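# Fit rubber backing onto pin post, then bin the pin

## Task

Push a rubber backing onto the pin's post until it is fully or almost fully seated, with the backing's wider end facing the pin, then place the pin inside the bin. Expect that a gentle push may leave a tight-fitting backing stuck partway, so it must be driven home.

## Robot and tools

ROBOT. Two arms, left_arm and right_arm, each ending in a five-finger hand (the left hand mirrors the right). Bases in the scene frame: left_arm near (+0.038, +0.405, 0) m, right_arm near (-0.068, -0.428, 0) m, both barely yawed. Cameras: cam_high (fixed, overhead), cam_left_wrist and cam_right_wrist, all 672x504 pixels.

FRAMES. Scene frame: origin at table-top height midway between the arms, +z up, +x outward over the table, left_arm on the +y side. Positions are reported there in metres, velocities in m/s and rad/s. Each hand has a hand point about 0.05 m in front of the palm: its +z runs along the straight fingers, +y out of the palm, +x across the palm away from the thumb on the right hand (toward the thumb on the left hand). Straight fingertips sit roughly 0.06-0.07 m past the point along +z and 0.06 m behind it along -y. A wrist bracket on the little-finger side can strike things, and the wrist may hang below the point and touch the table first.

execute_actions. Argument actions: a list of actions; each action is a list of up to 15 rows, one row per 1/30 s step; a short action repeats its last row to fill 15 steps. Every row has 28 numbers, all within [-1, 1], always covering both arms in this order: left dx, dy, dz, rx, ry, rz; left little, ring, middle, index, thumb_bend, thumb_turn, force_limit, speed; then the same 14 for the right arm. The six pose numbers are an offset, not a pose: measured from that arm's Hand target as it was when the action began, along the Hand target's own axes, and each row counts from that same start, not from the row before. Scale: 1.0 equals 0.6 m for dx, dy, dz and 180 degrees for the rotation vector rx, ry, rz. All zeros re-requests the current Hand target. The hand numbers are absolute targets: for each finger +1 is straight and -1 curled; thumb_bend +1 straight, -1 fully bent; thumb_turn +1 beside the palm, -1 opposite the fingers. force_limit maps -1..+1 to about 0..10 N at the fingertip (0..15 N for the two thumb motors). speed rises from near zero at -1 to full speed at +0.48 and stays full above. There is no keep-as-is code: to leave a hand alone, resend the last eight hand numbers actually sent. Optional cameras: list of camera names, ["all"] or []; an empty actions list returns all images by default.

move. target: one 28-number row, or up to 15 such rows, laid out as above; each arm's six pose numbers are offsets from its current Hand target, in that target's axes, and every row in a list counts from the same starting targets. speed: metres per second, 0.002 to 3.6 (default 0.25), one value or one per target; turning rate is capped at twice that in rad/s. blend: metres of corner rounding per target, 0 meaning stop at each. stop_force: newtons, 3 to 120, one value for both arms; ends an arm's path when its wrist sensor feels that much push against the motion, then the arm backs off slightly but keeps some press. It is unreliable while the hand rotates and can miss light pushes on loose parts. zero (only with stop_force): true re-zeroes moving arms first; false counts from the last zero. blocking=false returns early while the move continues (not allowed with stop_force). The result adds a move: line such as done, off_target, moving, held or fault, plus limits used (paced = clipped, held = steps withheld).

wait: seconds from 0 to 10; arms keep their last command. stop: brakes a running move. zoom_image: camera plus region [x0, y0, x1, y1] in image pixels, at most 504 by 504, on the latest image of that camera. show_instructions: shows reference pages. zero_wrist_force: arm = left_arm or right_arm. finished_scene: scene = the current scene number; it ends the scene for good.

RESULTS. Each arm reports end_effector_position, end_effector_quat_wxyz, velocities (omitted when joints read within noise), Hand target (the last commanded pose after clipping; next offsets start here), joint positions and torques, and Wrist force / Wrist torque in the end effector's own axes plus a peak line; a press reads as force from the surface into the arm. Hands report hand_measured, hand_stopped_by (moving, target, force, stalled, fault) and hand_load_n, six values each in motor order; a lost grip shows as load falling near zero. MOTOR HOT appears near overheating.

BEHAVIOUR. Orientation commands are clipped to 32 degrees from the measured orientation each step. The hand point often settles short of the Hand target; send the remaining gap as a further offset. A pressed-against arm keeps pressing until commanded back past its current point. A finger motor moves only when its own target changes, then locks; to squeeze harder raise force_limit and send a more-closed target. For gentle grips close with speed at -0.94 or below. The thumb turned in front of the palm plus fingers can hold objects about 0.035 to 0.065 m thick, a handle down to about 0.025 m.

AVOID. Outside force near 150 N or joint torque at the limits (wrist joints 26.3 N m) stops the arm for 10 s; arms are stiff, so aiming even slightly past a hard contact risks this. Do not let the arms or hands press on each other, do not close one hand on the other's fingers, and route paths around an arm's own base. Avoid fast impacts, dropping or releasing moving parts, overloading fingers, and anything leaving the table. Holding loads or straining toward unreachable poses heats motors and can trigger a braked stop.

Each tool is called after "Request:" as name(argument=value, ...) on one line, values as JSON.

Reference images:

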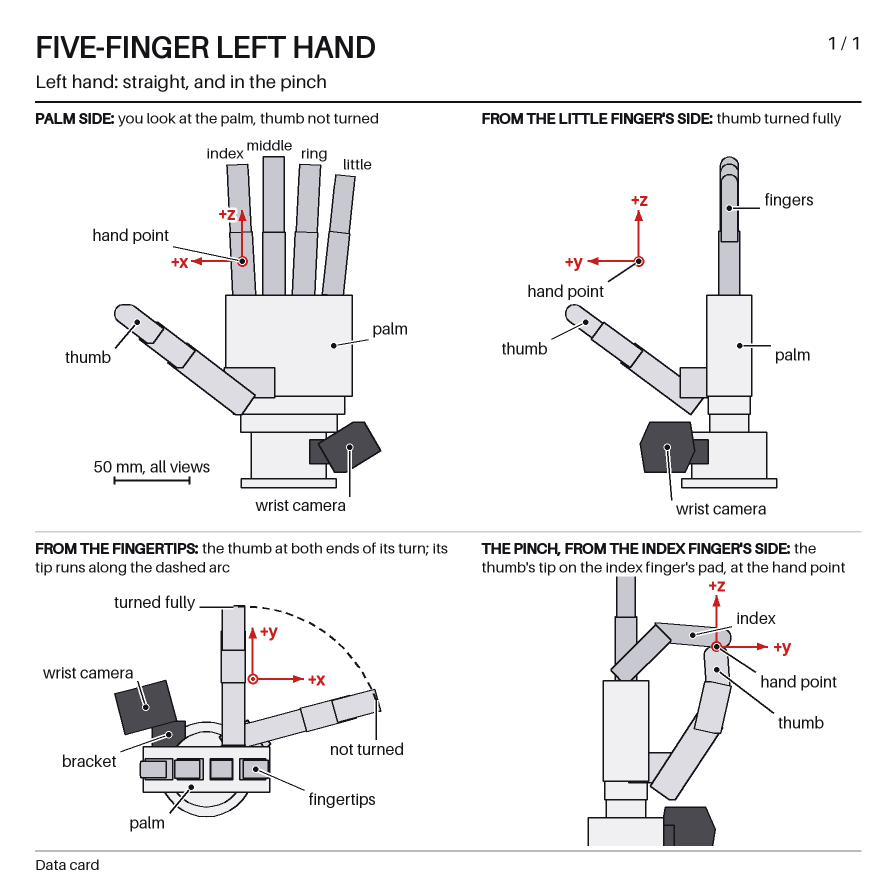

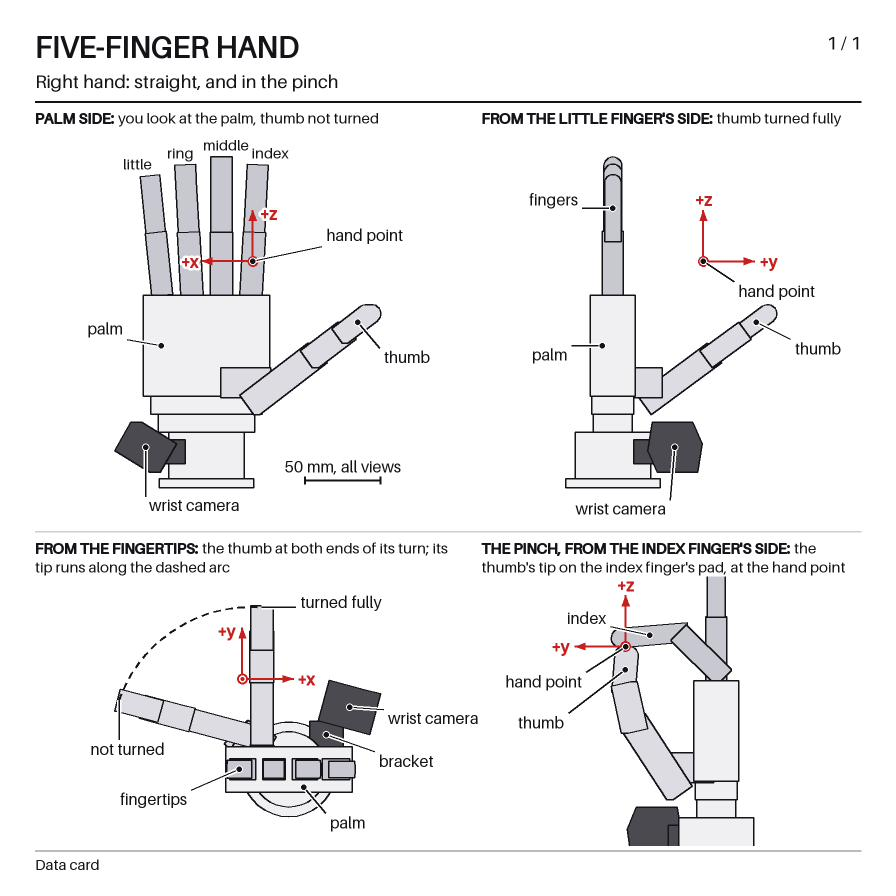

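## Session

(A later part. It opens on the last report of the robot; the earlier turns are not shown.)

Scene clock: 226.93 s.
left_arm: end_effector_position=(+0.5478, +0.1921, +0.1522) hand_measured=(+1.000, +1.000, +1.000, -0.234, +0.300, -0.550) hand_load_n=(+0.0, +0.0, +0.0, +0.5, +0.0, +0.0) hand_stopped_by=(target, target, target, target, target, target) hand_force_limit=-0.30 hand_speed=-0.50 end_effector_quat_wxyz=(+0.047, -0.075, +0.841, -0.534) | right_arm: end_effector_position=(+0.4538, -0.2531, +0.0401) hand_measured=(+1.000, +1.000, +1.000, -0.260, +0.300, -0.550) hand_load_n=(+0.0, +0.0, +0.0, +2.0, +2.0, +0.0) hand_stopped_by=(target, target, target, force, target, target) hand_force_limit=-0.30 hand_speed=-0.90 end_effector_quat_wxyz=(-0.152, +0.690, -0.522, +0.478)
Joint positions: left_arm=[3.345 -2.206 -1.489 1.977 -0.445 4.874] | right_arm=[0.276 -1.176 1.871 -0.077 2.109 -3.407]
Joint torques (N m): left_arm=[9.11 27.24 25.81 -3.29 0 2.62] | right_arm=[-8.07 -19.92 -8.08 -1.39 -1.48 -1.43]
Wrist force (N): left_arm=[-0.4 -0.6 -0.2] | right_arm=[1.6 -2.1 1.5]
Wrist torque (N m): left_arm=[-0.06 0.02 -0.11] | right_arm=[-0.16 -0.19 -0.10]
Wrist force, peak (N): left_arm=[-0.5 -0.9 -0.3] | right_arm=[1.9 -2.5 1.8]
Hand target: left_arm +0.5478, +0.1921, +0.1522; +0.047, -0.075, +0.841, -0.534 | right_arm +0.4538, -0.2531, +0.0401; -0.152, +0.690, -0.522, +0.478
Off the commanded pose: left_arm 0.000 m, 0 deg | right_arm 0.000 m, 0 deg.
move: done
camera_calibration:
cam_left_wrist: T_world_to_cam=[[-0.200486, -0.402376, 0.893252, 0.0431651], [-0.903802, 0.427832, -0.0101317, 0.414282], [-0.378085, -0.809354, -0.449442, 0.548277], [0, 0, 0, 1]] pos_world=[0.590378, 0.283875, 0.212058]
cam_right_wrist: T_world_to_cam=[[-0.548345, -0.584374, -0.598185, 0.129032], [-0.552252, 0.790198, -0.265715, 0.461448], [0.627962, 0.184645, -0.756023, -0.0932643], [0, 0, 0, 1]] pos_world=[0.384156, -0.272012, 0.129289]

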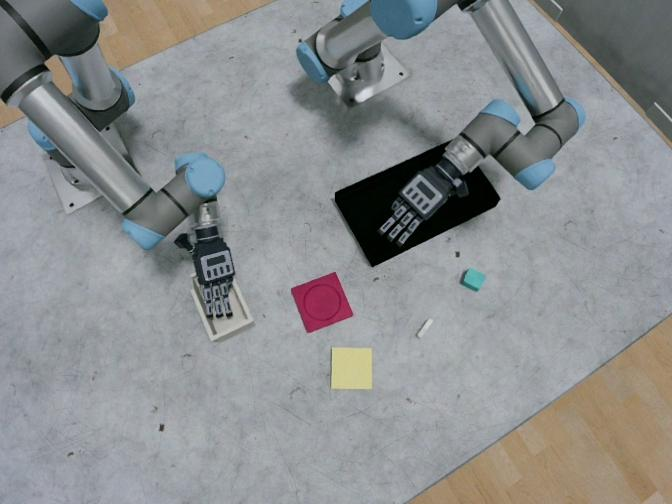

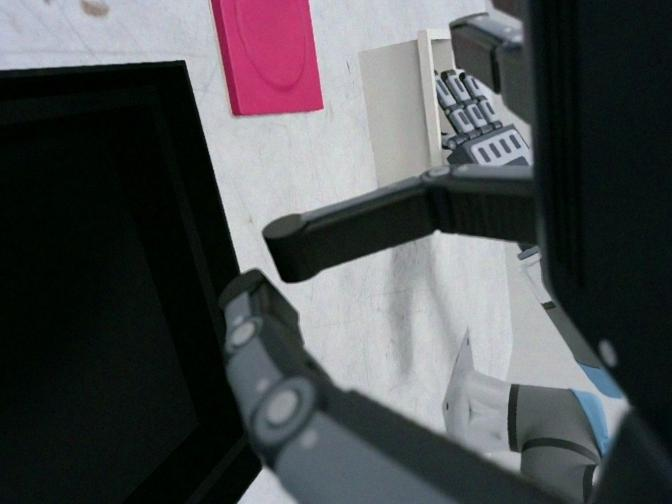

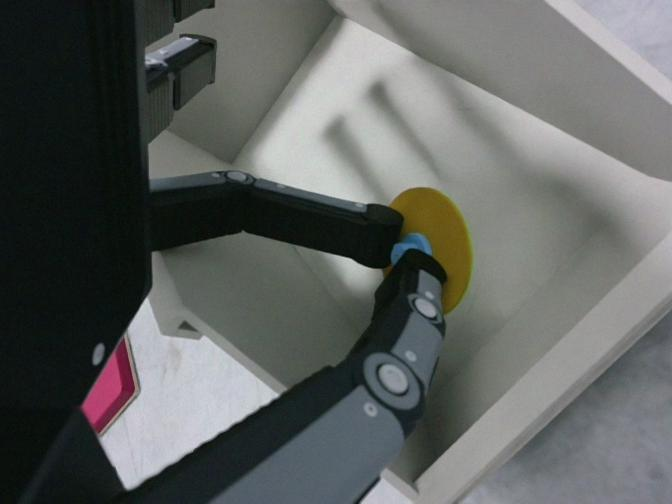

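Request:
move(target=[0,0,0,0,0,0,1,1,1,-0.235,0.3,-0.55,-0.3,-0.5, -0.0167,0.0236,0.0166,0,0,0,1,1,1,-0.5,0.3,-0.55,-0.3,-0.9], speed=0.015, stop_force=3, cameras=["cam_right_wrist","cam_left_wrist"])

Scene clock: 228.90 s.
left_arm: end_effector_position=(+0.5478, +0.1921, +0.1522) hand_measured=(+1.000, +1.000, +1.000, -0.234, +0.300, -0.550) hand_load_n=(+0.0, +0.0, +0.0, +0.0, +0.0, +0.0) hand_stopped_by=(target, target, target, target, target, target) hand_force_limit=-0.30 hand_speed=-0.50 end_effector_quat_wxyz=(+0.047, -0.075, +0.841, -0.534) | right_arm: end_effector_position=(+0.4538, -0.2531, +0.0365) hand_measured=(+1.000, +1.000, +1.000, -0.260, +0.300, -0.550) hand_load_n=(-0.5, +0.0, +0.0, +1.5, +2.0, +0.0) hand_stopped_by=(target, target, target, force, target, target) hand_force_limit=-0.30 hand_speed=-0.90 end_effector_quat_wxyz=(-0.152, +0.690, -0.522, +0.478)
Joint positions: left_arm=[3.345 -2.206 -1.489 1.977 -0.445 4.874] | right_arm=[0.276 -1.17 1.874 -0.086 2.109 -3.407]
Joint torques (N m): left_arm=[9.68 27.27 25.34 -3.29 -0.08 2.49] | right_arm=[-4.07 -42.86 -22.43 2.18 -1.07 -0.74]
Wrist force (N): left_arm=[-0.4 -0.5 0.0] | right_arm=[2.9 -3.5 0.7]
Wrist torque (N m): left_arm=[-0.06 0.02 -0.12] | right_arm=[-0.23 -0.26 -0.06]
Wrist force, peak (N): left_arm=[-0.7 -0.7 -0.2] | right_arm=[5.1 -7.6 -2.2]
Hand target: left_arm +0.5478, +0.1921, +0.1522; +0.047, -0.075, +0.841, -0.534 | right_arm +0.4538, -0.2531, +0.0365; -0.152, +0.690, -0.522, +0.478 (not the last commanded pose)
Off the commanded pose: left_arm 0.000 m, 0 deg | right_arm 0.016 m, 0 deg.
move: contact (right_arm)
camera_calibration:
cam_left_wrist: T_world_to_cam=[[-0.200486, -0.402376, 0.893252, 0.0431651], [-0.903802, 0.427832, -0.0101317, 0.414282], [-0.378085, -0.809354, -0.449442, 0.548277], [0, 0, 0, 1]] pos_world=[0.590378, 0.283875, 0.212058]
cam_right_wrist: T_world_to_cam=[[-0.548345, -0.584374, -0.598185, 0.126933], [-0.552252, 0.790198, -0.265715, 0.460547], [0.627962, 0.184645, -0.756023, -0.0960487], [0, 0, 0, 1]] pos_world=[0.384256, -0.272012, 0.125689]
Images, in order (width x height): cam_left_wrist 672x504, cam_right_wrist 672x504.

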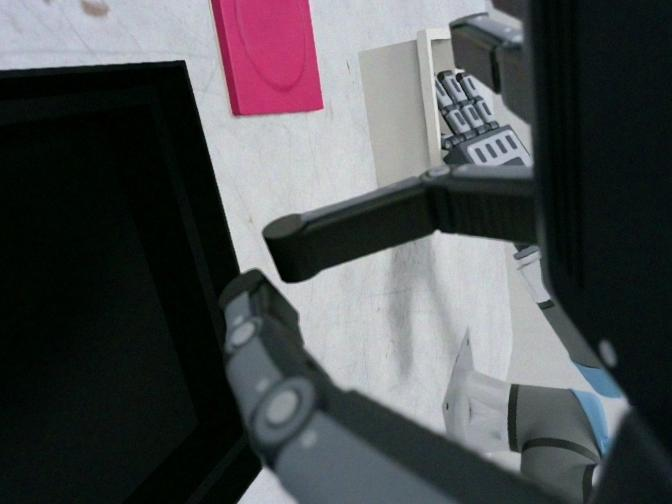

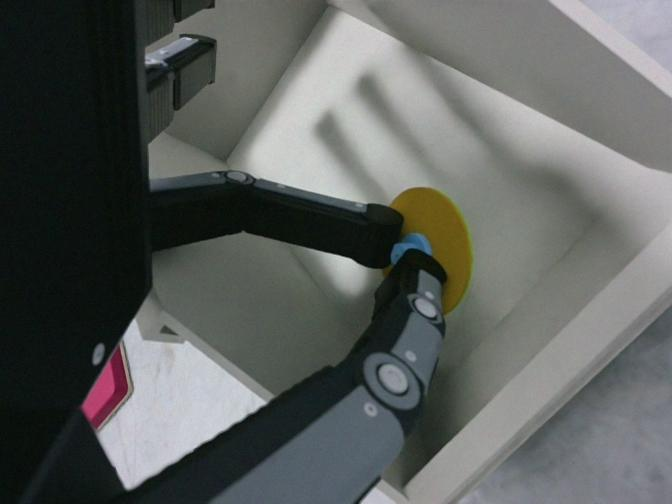

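Request:
zoom_image(camera="cam_right_wrist", region=[340, 160, 520, 340])

Request:
zoom_image(camera="cam_right_wrist", region=[130, 250, 480, 504])

Request:
zoom_image(camera="cam_left_wrist", region=[400, 20, 560, 180])

Scaled by 2.800 from the camera's 672x504 image, which has a finer 960x720 frame.

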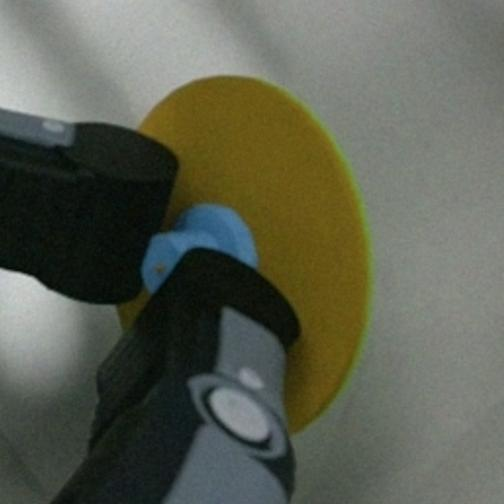

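Scaled by 1.440 from the camera's 672x504 image, which has a finer 960x720 frame.

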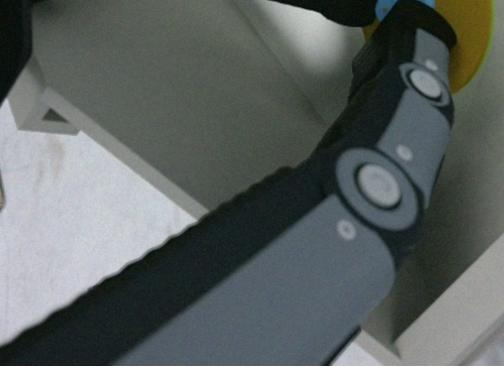

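Scaled by 3.150 from the camera's 672x504 image, which has a finer 960x720 frame.

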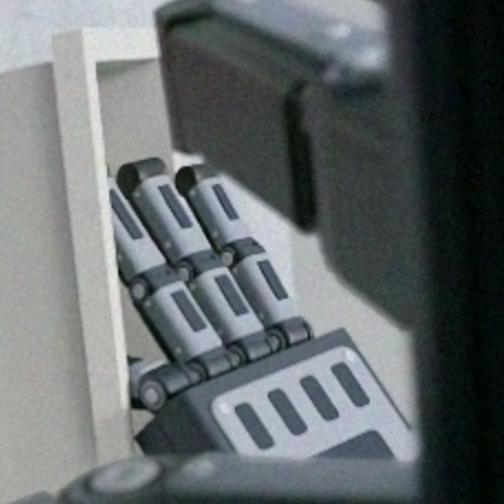

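Request:
move(target=[[0,0,0,0,0,0,1,1,1,-0.235,0.3,-0.55,-0.3,-0.5, 0.014,0.002,0.0013,0,0,0,1,1,1,-0.5,0.3,-0.55,-0.3,-0.9]], speed=0.03)

Request:
move(target=[0,0,0,0,0,0,1,1,1,-0.235,0.3,-0.55,-0.3,-0.5, -0.0142,0.0201,0.0141,0,0,0,1,1,1,-0.5,0.3,-0.55,-0.3,-0.9], speed=0.012, stop_force=3, cameras=["cam_right_wrist","cam_left_wrist"])

Scene clock: 232.20 s.
left_arm: end_effector_position=(+0.5478, +0.1921, +0.1522) hand_measured=(+1.000, +1.000, +1.000, -0.234, +0.300, -0.550) hand_load_n=(+0.0, +0.0, +0.0, +0.0, +0.0, +0.0) hand_stopped_by=(target, target, target, target, target, target) hand_force_limit=-0.30 hand_speed=-0.50 end_effector_quat_wxyz=(+0.047, -0.075, +0.841, -0.534) | right_arm: end_effector_position=(+0.4537, -0.2609, +0.0394) hand_measured=(+1.000, +1.000, +1.000, -0.260, +0.300, -0.550) hand_load_n=(+0.0, +0.0, +0.0, +2.0, +2.0, +0.0) hand_stopped_by=(target, target, target, force, target, target) hand_force_limit=-0.30 hand_speed=-0.90 end_effector_quat_wxyz=(-0.152, +0.690, -0.522, +0.478)
Joint positions: left_arm=[3.345 -2.206 -1.489 1.977 -0.445 4.874] | right_arm=[0.258 -1.185 1.886 -0.09 2.094 -3.42]
Joint torques (N m): left_arm=[8.77 26.96 25.69 -3.16 -0.13 2.63] | right_arm=[-8.05 -42.93 -7.2 -1.59 -1.25 -1.36]
Wrist force (N): left_arm=[-0.4 -0.5 -0.3] | right_arm=[1.3 -2.0 1.6]
Wrist torque (N m): left_arm=[-0.05 0.01 -0.12] | right_arm=[-0.17 -0.20 -0.12]
Wrist force, peak (N): left_arm=[-0.7 -0.9 -0.2] | right_arm=[2.9 -3.6 0.8]
Hand target: left_arm +0.5478, +0.1921, +0.1522; +0.047, -0.075, +0.841, -0.534 | right_arm +0.4537, -0.2611, +0.0394; -0.152, +0.690, -0.522, +0.478
Off the commanded pose: left_arm 0.000 m, 0 deg | right_arm 0.000 m, 0 deg.
move: done

Scene clock: 234.47 s.
left_arm: end_effector_position=(+0.5478, +0.1921, +0.1522) hand_measured=(+1.000, +1.000, +1.000, -0.234, +0.300, -0.550) hand_load_n=(-0.5, +0.0, +0.0, +0.0, +0.0, +0.0) hand_stopped_by=(target, target, target, target, target, target) hand_force_limit=-0.30 hand_speed=-0.50 end_effector_quat_wxyz=(+0.047, -0.075, +0.841, -0.534) | right_arm: end_effector_position=(+0.4537, -0.2611, +0.0276) hand_measured=(+1.000, +1.000, +1.000, -0.260, +0.300, -0.550) hand_load_n=(+0.0, +0.0, +0.0, +1.5, +2.5, +0.0) hand_stopped_by=(target, target, target, force, target, target) hand_force_limit=-0.30 hand_speed=-0.90 end_effector_quat_wxyz=(-0.152, +0.690, -0.522, +0.478)
Joint positions: left_arm=[3.345 -2.206 -1.489 1.977 -0.445 4.874] | right_arm=[0.258 -1.167 1.896 -0.119 2.094 -3.42]
Joint torques (N m): left_arm=[9.4 26.99 25.51 -3.17 -0.01 2.37] | right_arm=[-6.17 -42.53 -22.54 2.16 -1.56 -0.93]
Wrist force (N): left_arm=[-0.3 -0.5 -0.4] | right_arm=[2.3 -3.2 0.4]
Wrist torque (N m): left_arm=[-0.03 -0.01 -0.11] | right_arm=[-0.10 -0.13 -0.15]
Wrist force, peak (N): left_arm=[-0.4 -0.8 -0.5] | right_arm=[6.1 -6.3 -1.6]
Hand target: left_arm +0.5478, +0.1921, +0.1522; +0.047, -0.075, +0.841, -0.534 | right_arm +0.4537, -0.2611, +0.0276; -0.152, +0.690, -0.522, +0.478 (not the last commanded pose)
Off the commanded pose: left_arm 0.000 m, 0 deg | right_arm 0.005 m, 0 deg.
move: contact (right_arm)
camera_calibration:
cam_left_wrist: T_world_to_cam=[[-0.200486, -0.402376, 0.893252, 0.0431651], [-0.903802, 0.427832, -0.0101317, 0.414282], [-0.378085, -0.809354, -0.449442, 0.548277], [0, 0, 0, 1]] pos_world=[0.590378, 0.283875, 0.212058]
cam_right_wrist: T_world_to_cam=[[-0.548377, -0.584328, -0.5982, 0.116906], [-0.55222, 0.790232, -0.265681, 0.464441], [0.627962, 0.184645, -0.756023, -0.101237], [0, 0, 0, 1]] pos_world=[0.384156, -0.280012, 0.116789]
Images, in order (width x height): cam_left_wrist 672x504, cam_right_wrist 672x504.

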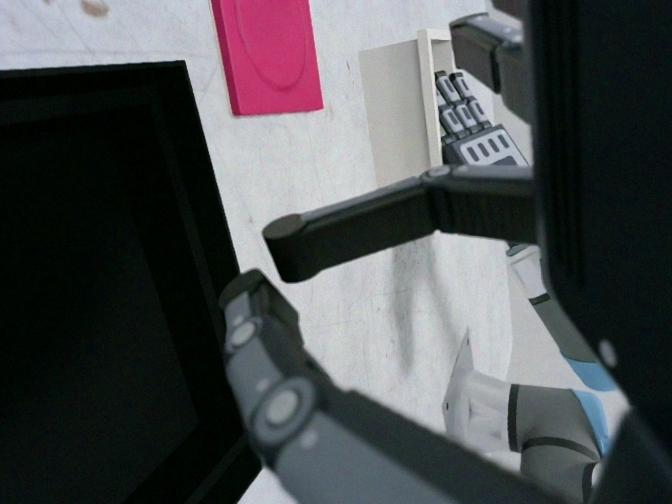

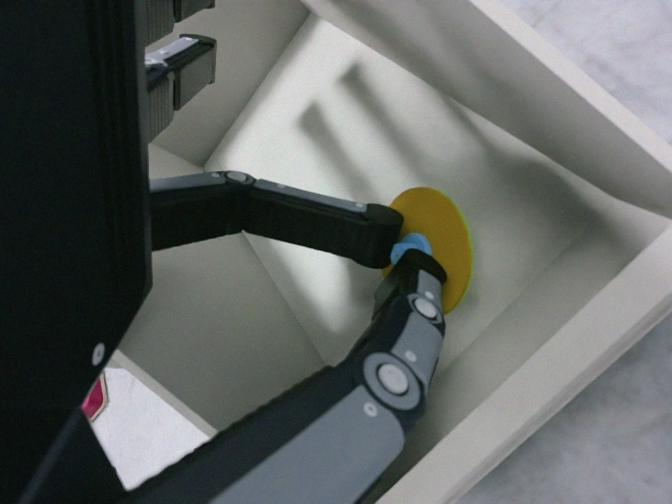

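Request:
move(target=[[0,0,0,0,0,0,1,1,1,-0.235,0.3,-0.55,-0.3,-0.5, 0,0,0,0,0,0,1,1,1,-0.2,0.3,-0.55,-0.3,-0.7]], cameras=["cam_right_wrist"])

Request:
zoom_image(camera="cam_right_wrist", region=[340, 140, 540, 340])

Scene clock: 235.27 s.
left_arm: end_effector_position=(+0.5478, +0.1921, +0.1522) hand_measured=(+1.000, +1.000, +1.000, -0.234, +0.300, -0.550) hand_load_n=(+0.0, +0.0, -0.5, +0.0, +0.0, +0.0) hand_stopped_by=(target, target, target, target, target, target) hand_force_limit=-0.30 hand_speed=-0.50 end_effector_quat_wxyz=(+0.047, -0.075, +0.841, -0.534) | right_arm: end_effector_position=(+0.4537, -0.2611, +0.0276) hand_measured=(+1.000, +1.000, +1.000, -0.200, +0.300, -0.550) hand_load_n=(+0.0, +0.0, +0.0, +0.0, +0.5, +0.0) hand_stopped_by=(target, target, target, target, target, target) hand_force_limit=-0.30 hand_speed=-0.70 end_effector_quat_wxyz=(-0.152, +0.690, -0.522, +0.478)
Joint positions: left_arm=[3.345 -2.206 -1.489 1.977 -0.445 4.874] | right_arm=[0.258 -1.167 1.896 -0.119 2.094 -3.42]
Joint torques (N m): left_arm=[9.51 27.29 25.72 -3.3 0.02 2.54] | right_arm=[-3.3 -42.32 -22.25 2.14 -1.3 -0.47]
Wrist force (N): left_arm=[-0.2 -0.8 -0.4] | right_arm=[2.3 -3.3 0.3]
Wrist torque (N m): left_arm=[-0.08 -0.02 -0.10] | right_arm=[-0.09 -0.11 -0.16]
Wrist force, peak (N): left_arm=[-0.5 -0.9 -0.3] | right_arm=[2.5 -3.5 0.1]
Hand target: left_arm +0.5478, +0.1921, +0.1522; +0.047, -0.075, +0.841, -0.534 | right_arm +0.4537, -0.2611, +0.0276; -0.152, +0.690, -0.522, +0.478
Off the commanded pose: left_arm 0.000 m, 0 deg | right_arm 0.000 m, 0 deg.
move: done
camera_calibration:
cam_right_wrist: T_world_to_cam=[[-0.548377, -0.584328, -0.5982, 0.116906], [-0.55222, 0.790232, -0.265681, 0.464441], [0.627962, 0.184645, -0.756023, -0.101237], [0, 0, 0, 1]] pos_world=[0.384156, -0.280012, 0.116789]
Images, in order (width x height): cam_right_wrist 672x504.

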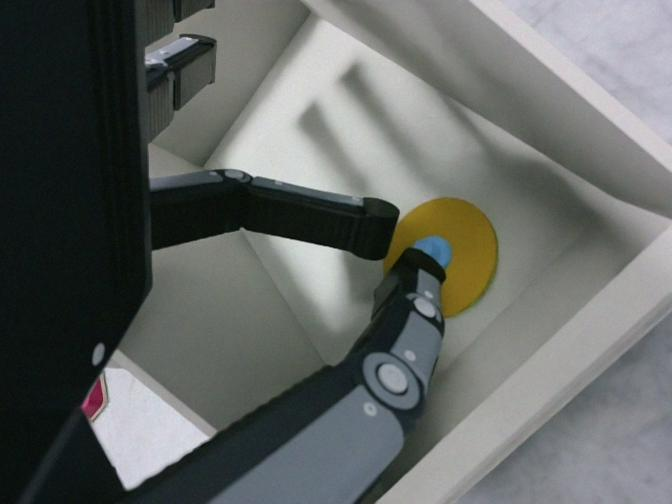

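Scaled by 2.520 from the camera's 672x504 image, which has a finer 960x720 frame.

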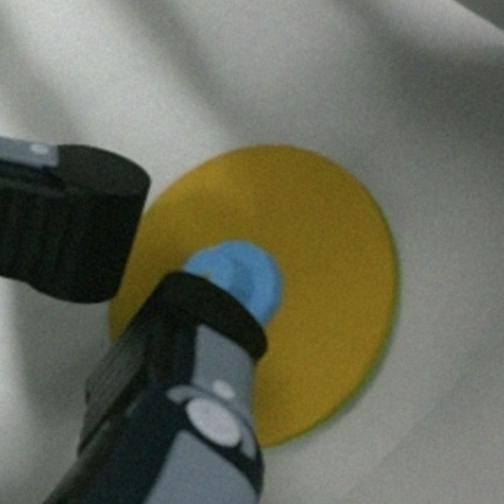

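Request:
move(target=[[0,0,0,0,0,0,1,1,1,-0.235,0.3,-0.55,-0.3,-0.5, 0.0167,-0.0198,-0.022,0,0,0,1,1,1,-0.2,0.3,-0.55,-0.3,-0.7],[0,0,0,0,0,0,1,1,1,-0.235,0.3,-0.55,-0.3,-0.5, 0.1,-0.138,-0.1048,0,0,0,1,1,1,-0.2,0.3,-0.55,-0.3,-0.7]], speed=[0.04,0.15], blend=[0.005,0], cameras=["all"])

Request:
zoom_image(camera="cam_right_wrist", region=[340, 140, 600, 400])

Scene clock: 237.57 s.
left_arm: end_effector_position=(+0.5478, +0.1921, +0.1522) hand_measured=(+1.000, +1.000, +1.000, -0.234, +0.300, -0.550) hand_load_n=(-0.5, +0.0, +0.0, -0.5, +0.0, +0.0) hand_stopped_by=(target, target, target, target, target, target) hand_force_limit=-0.30 hand_speed=-0.50 end_effector_quat_wxyz=(+0.047, -0.075, +0.841, -0.534) | right_arm: end_effector_position=(+0.4498, -0.2610, +0.1475) hand_measured=(+1.000, +1.000, +1.000, -0.200, +0.300, -0.550) hand_load_n=(+0.0, +0.0, +0.0, +0.0, +0.0, +0.0) hand_stopped_by=(target, target, target, target, target, target) hand_force_limit=-0.30 hand_speed=-0.70 end_effector_quat_wxyz=(-0.152, +0.690, -0.522, +0.478)
Joint positions: left_arm=[3.345 -2.206 -1.489 1.977 -0.445 4.874] | right_arm=[0.26 -1.334 1.765 0.18 2.096 -3.418]
Joint torques (N m): left_arm=[8.28 27.33 25.47 -3.14 -0.01 2.55] | right_arm=[9.23 -39.89 -25.36 2.12 2.2 1.39]
Wrist force (N): left_arm=[-0.4 -0.7 -0.2] | right_arm=[1.7 -1.8 1.5]
Wrist torque (N m): left_arm=[-0.08 0.02 -0.12] | right_arm=[-0.12 -0.29 -0.27]
Wrist force, peak (N): left_arm=[-0.4 -0.9 -0.3] | right_arm=[2.7 -3.4 0.4]
Hand target: left_arm +0.5478, +0.1921, +0.1522; +0.047, -0.075, +0.841, -0.534 | right_arm +0.4498, -0.2610, +0.1476; -0.152, +0.690, -0.522, +0.478
Off the commanded pose: left_arm 0.000 m, 0 deg | right_arm 0.000 m, 0 deg.
move: done
camera_calibration:
cam_left_wrist: T_world_to_cam=[[-0.200486, -0.402376, 0.893252, 0.0431651], [-0.903802, 0.427832, -0.0101317, 0.414282], [-0.378085, -0.809354, -0.449442, 0.548277], [0, 0, 0, 1]] pos_world=[0.590378, 0.283875, 0.212058]
cam_right_wrist: T_world_to_cam=[[-0.548345, -0.584374, -0.598185, 0.186467], [-0.552252, 0.790198, -0.265715, 0.494019], [0.627962, 0.184645, -0.756023, -0.00809687], [0, 0, 0, 1]] pos_world=[0.380156, -0.279912, 0.236689]

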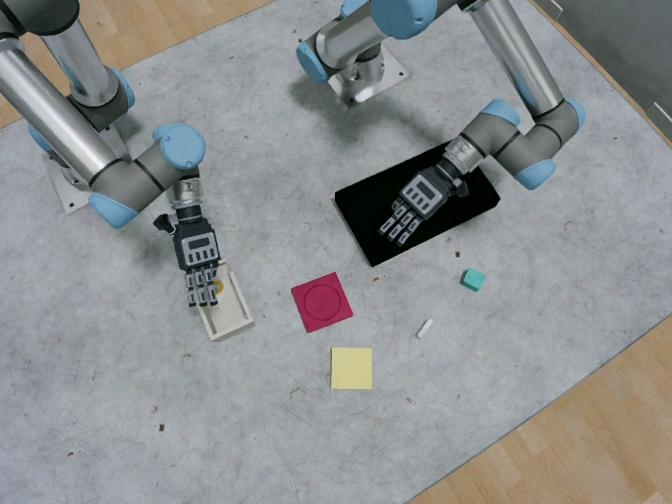

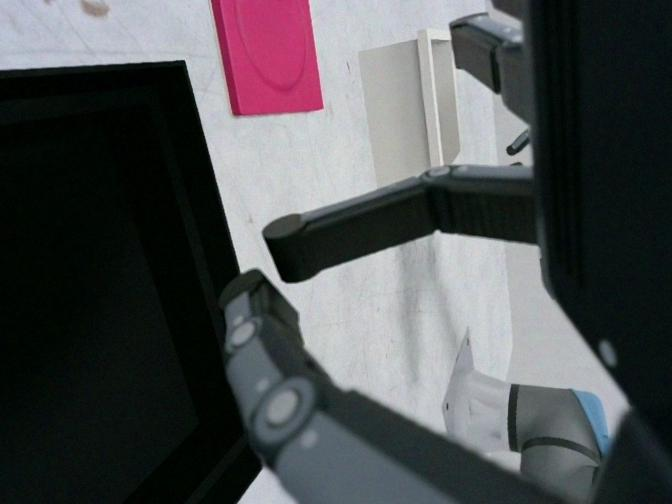

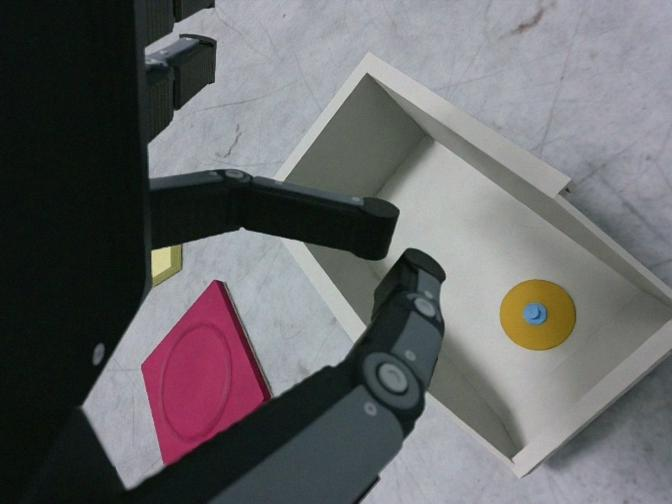

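Scaled by 1.938 from the camera's 672x504 image, which has a finer 960x720 frame.

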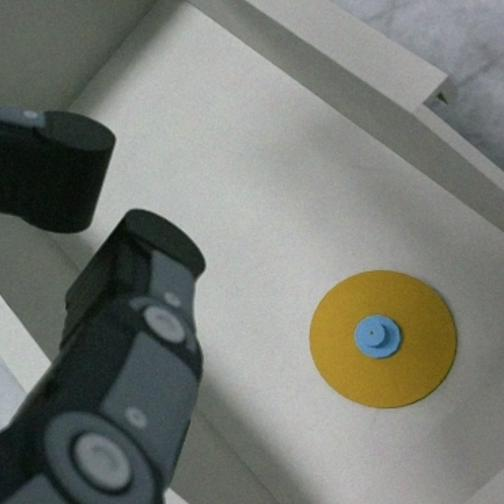

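Request:
finished_scene(scene=1)

The scene is finished: the task was done.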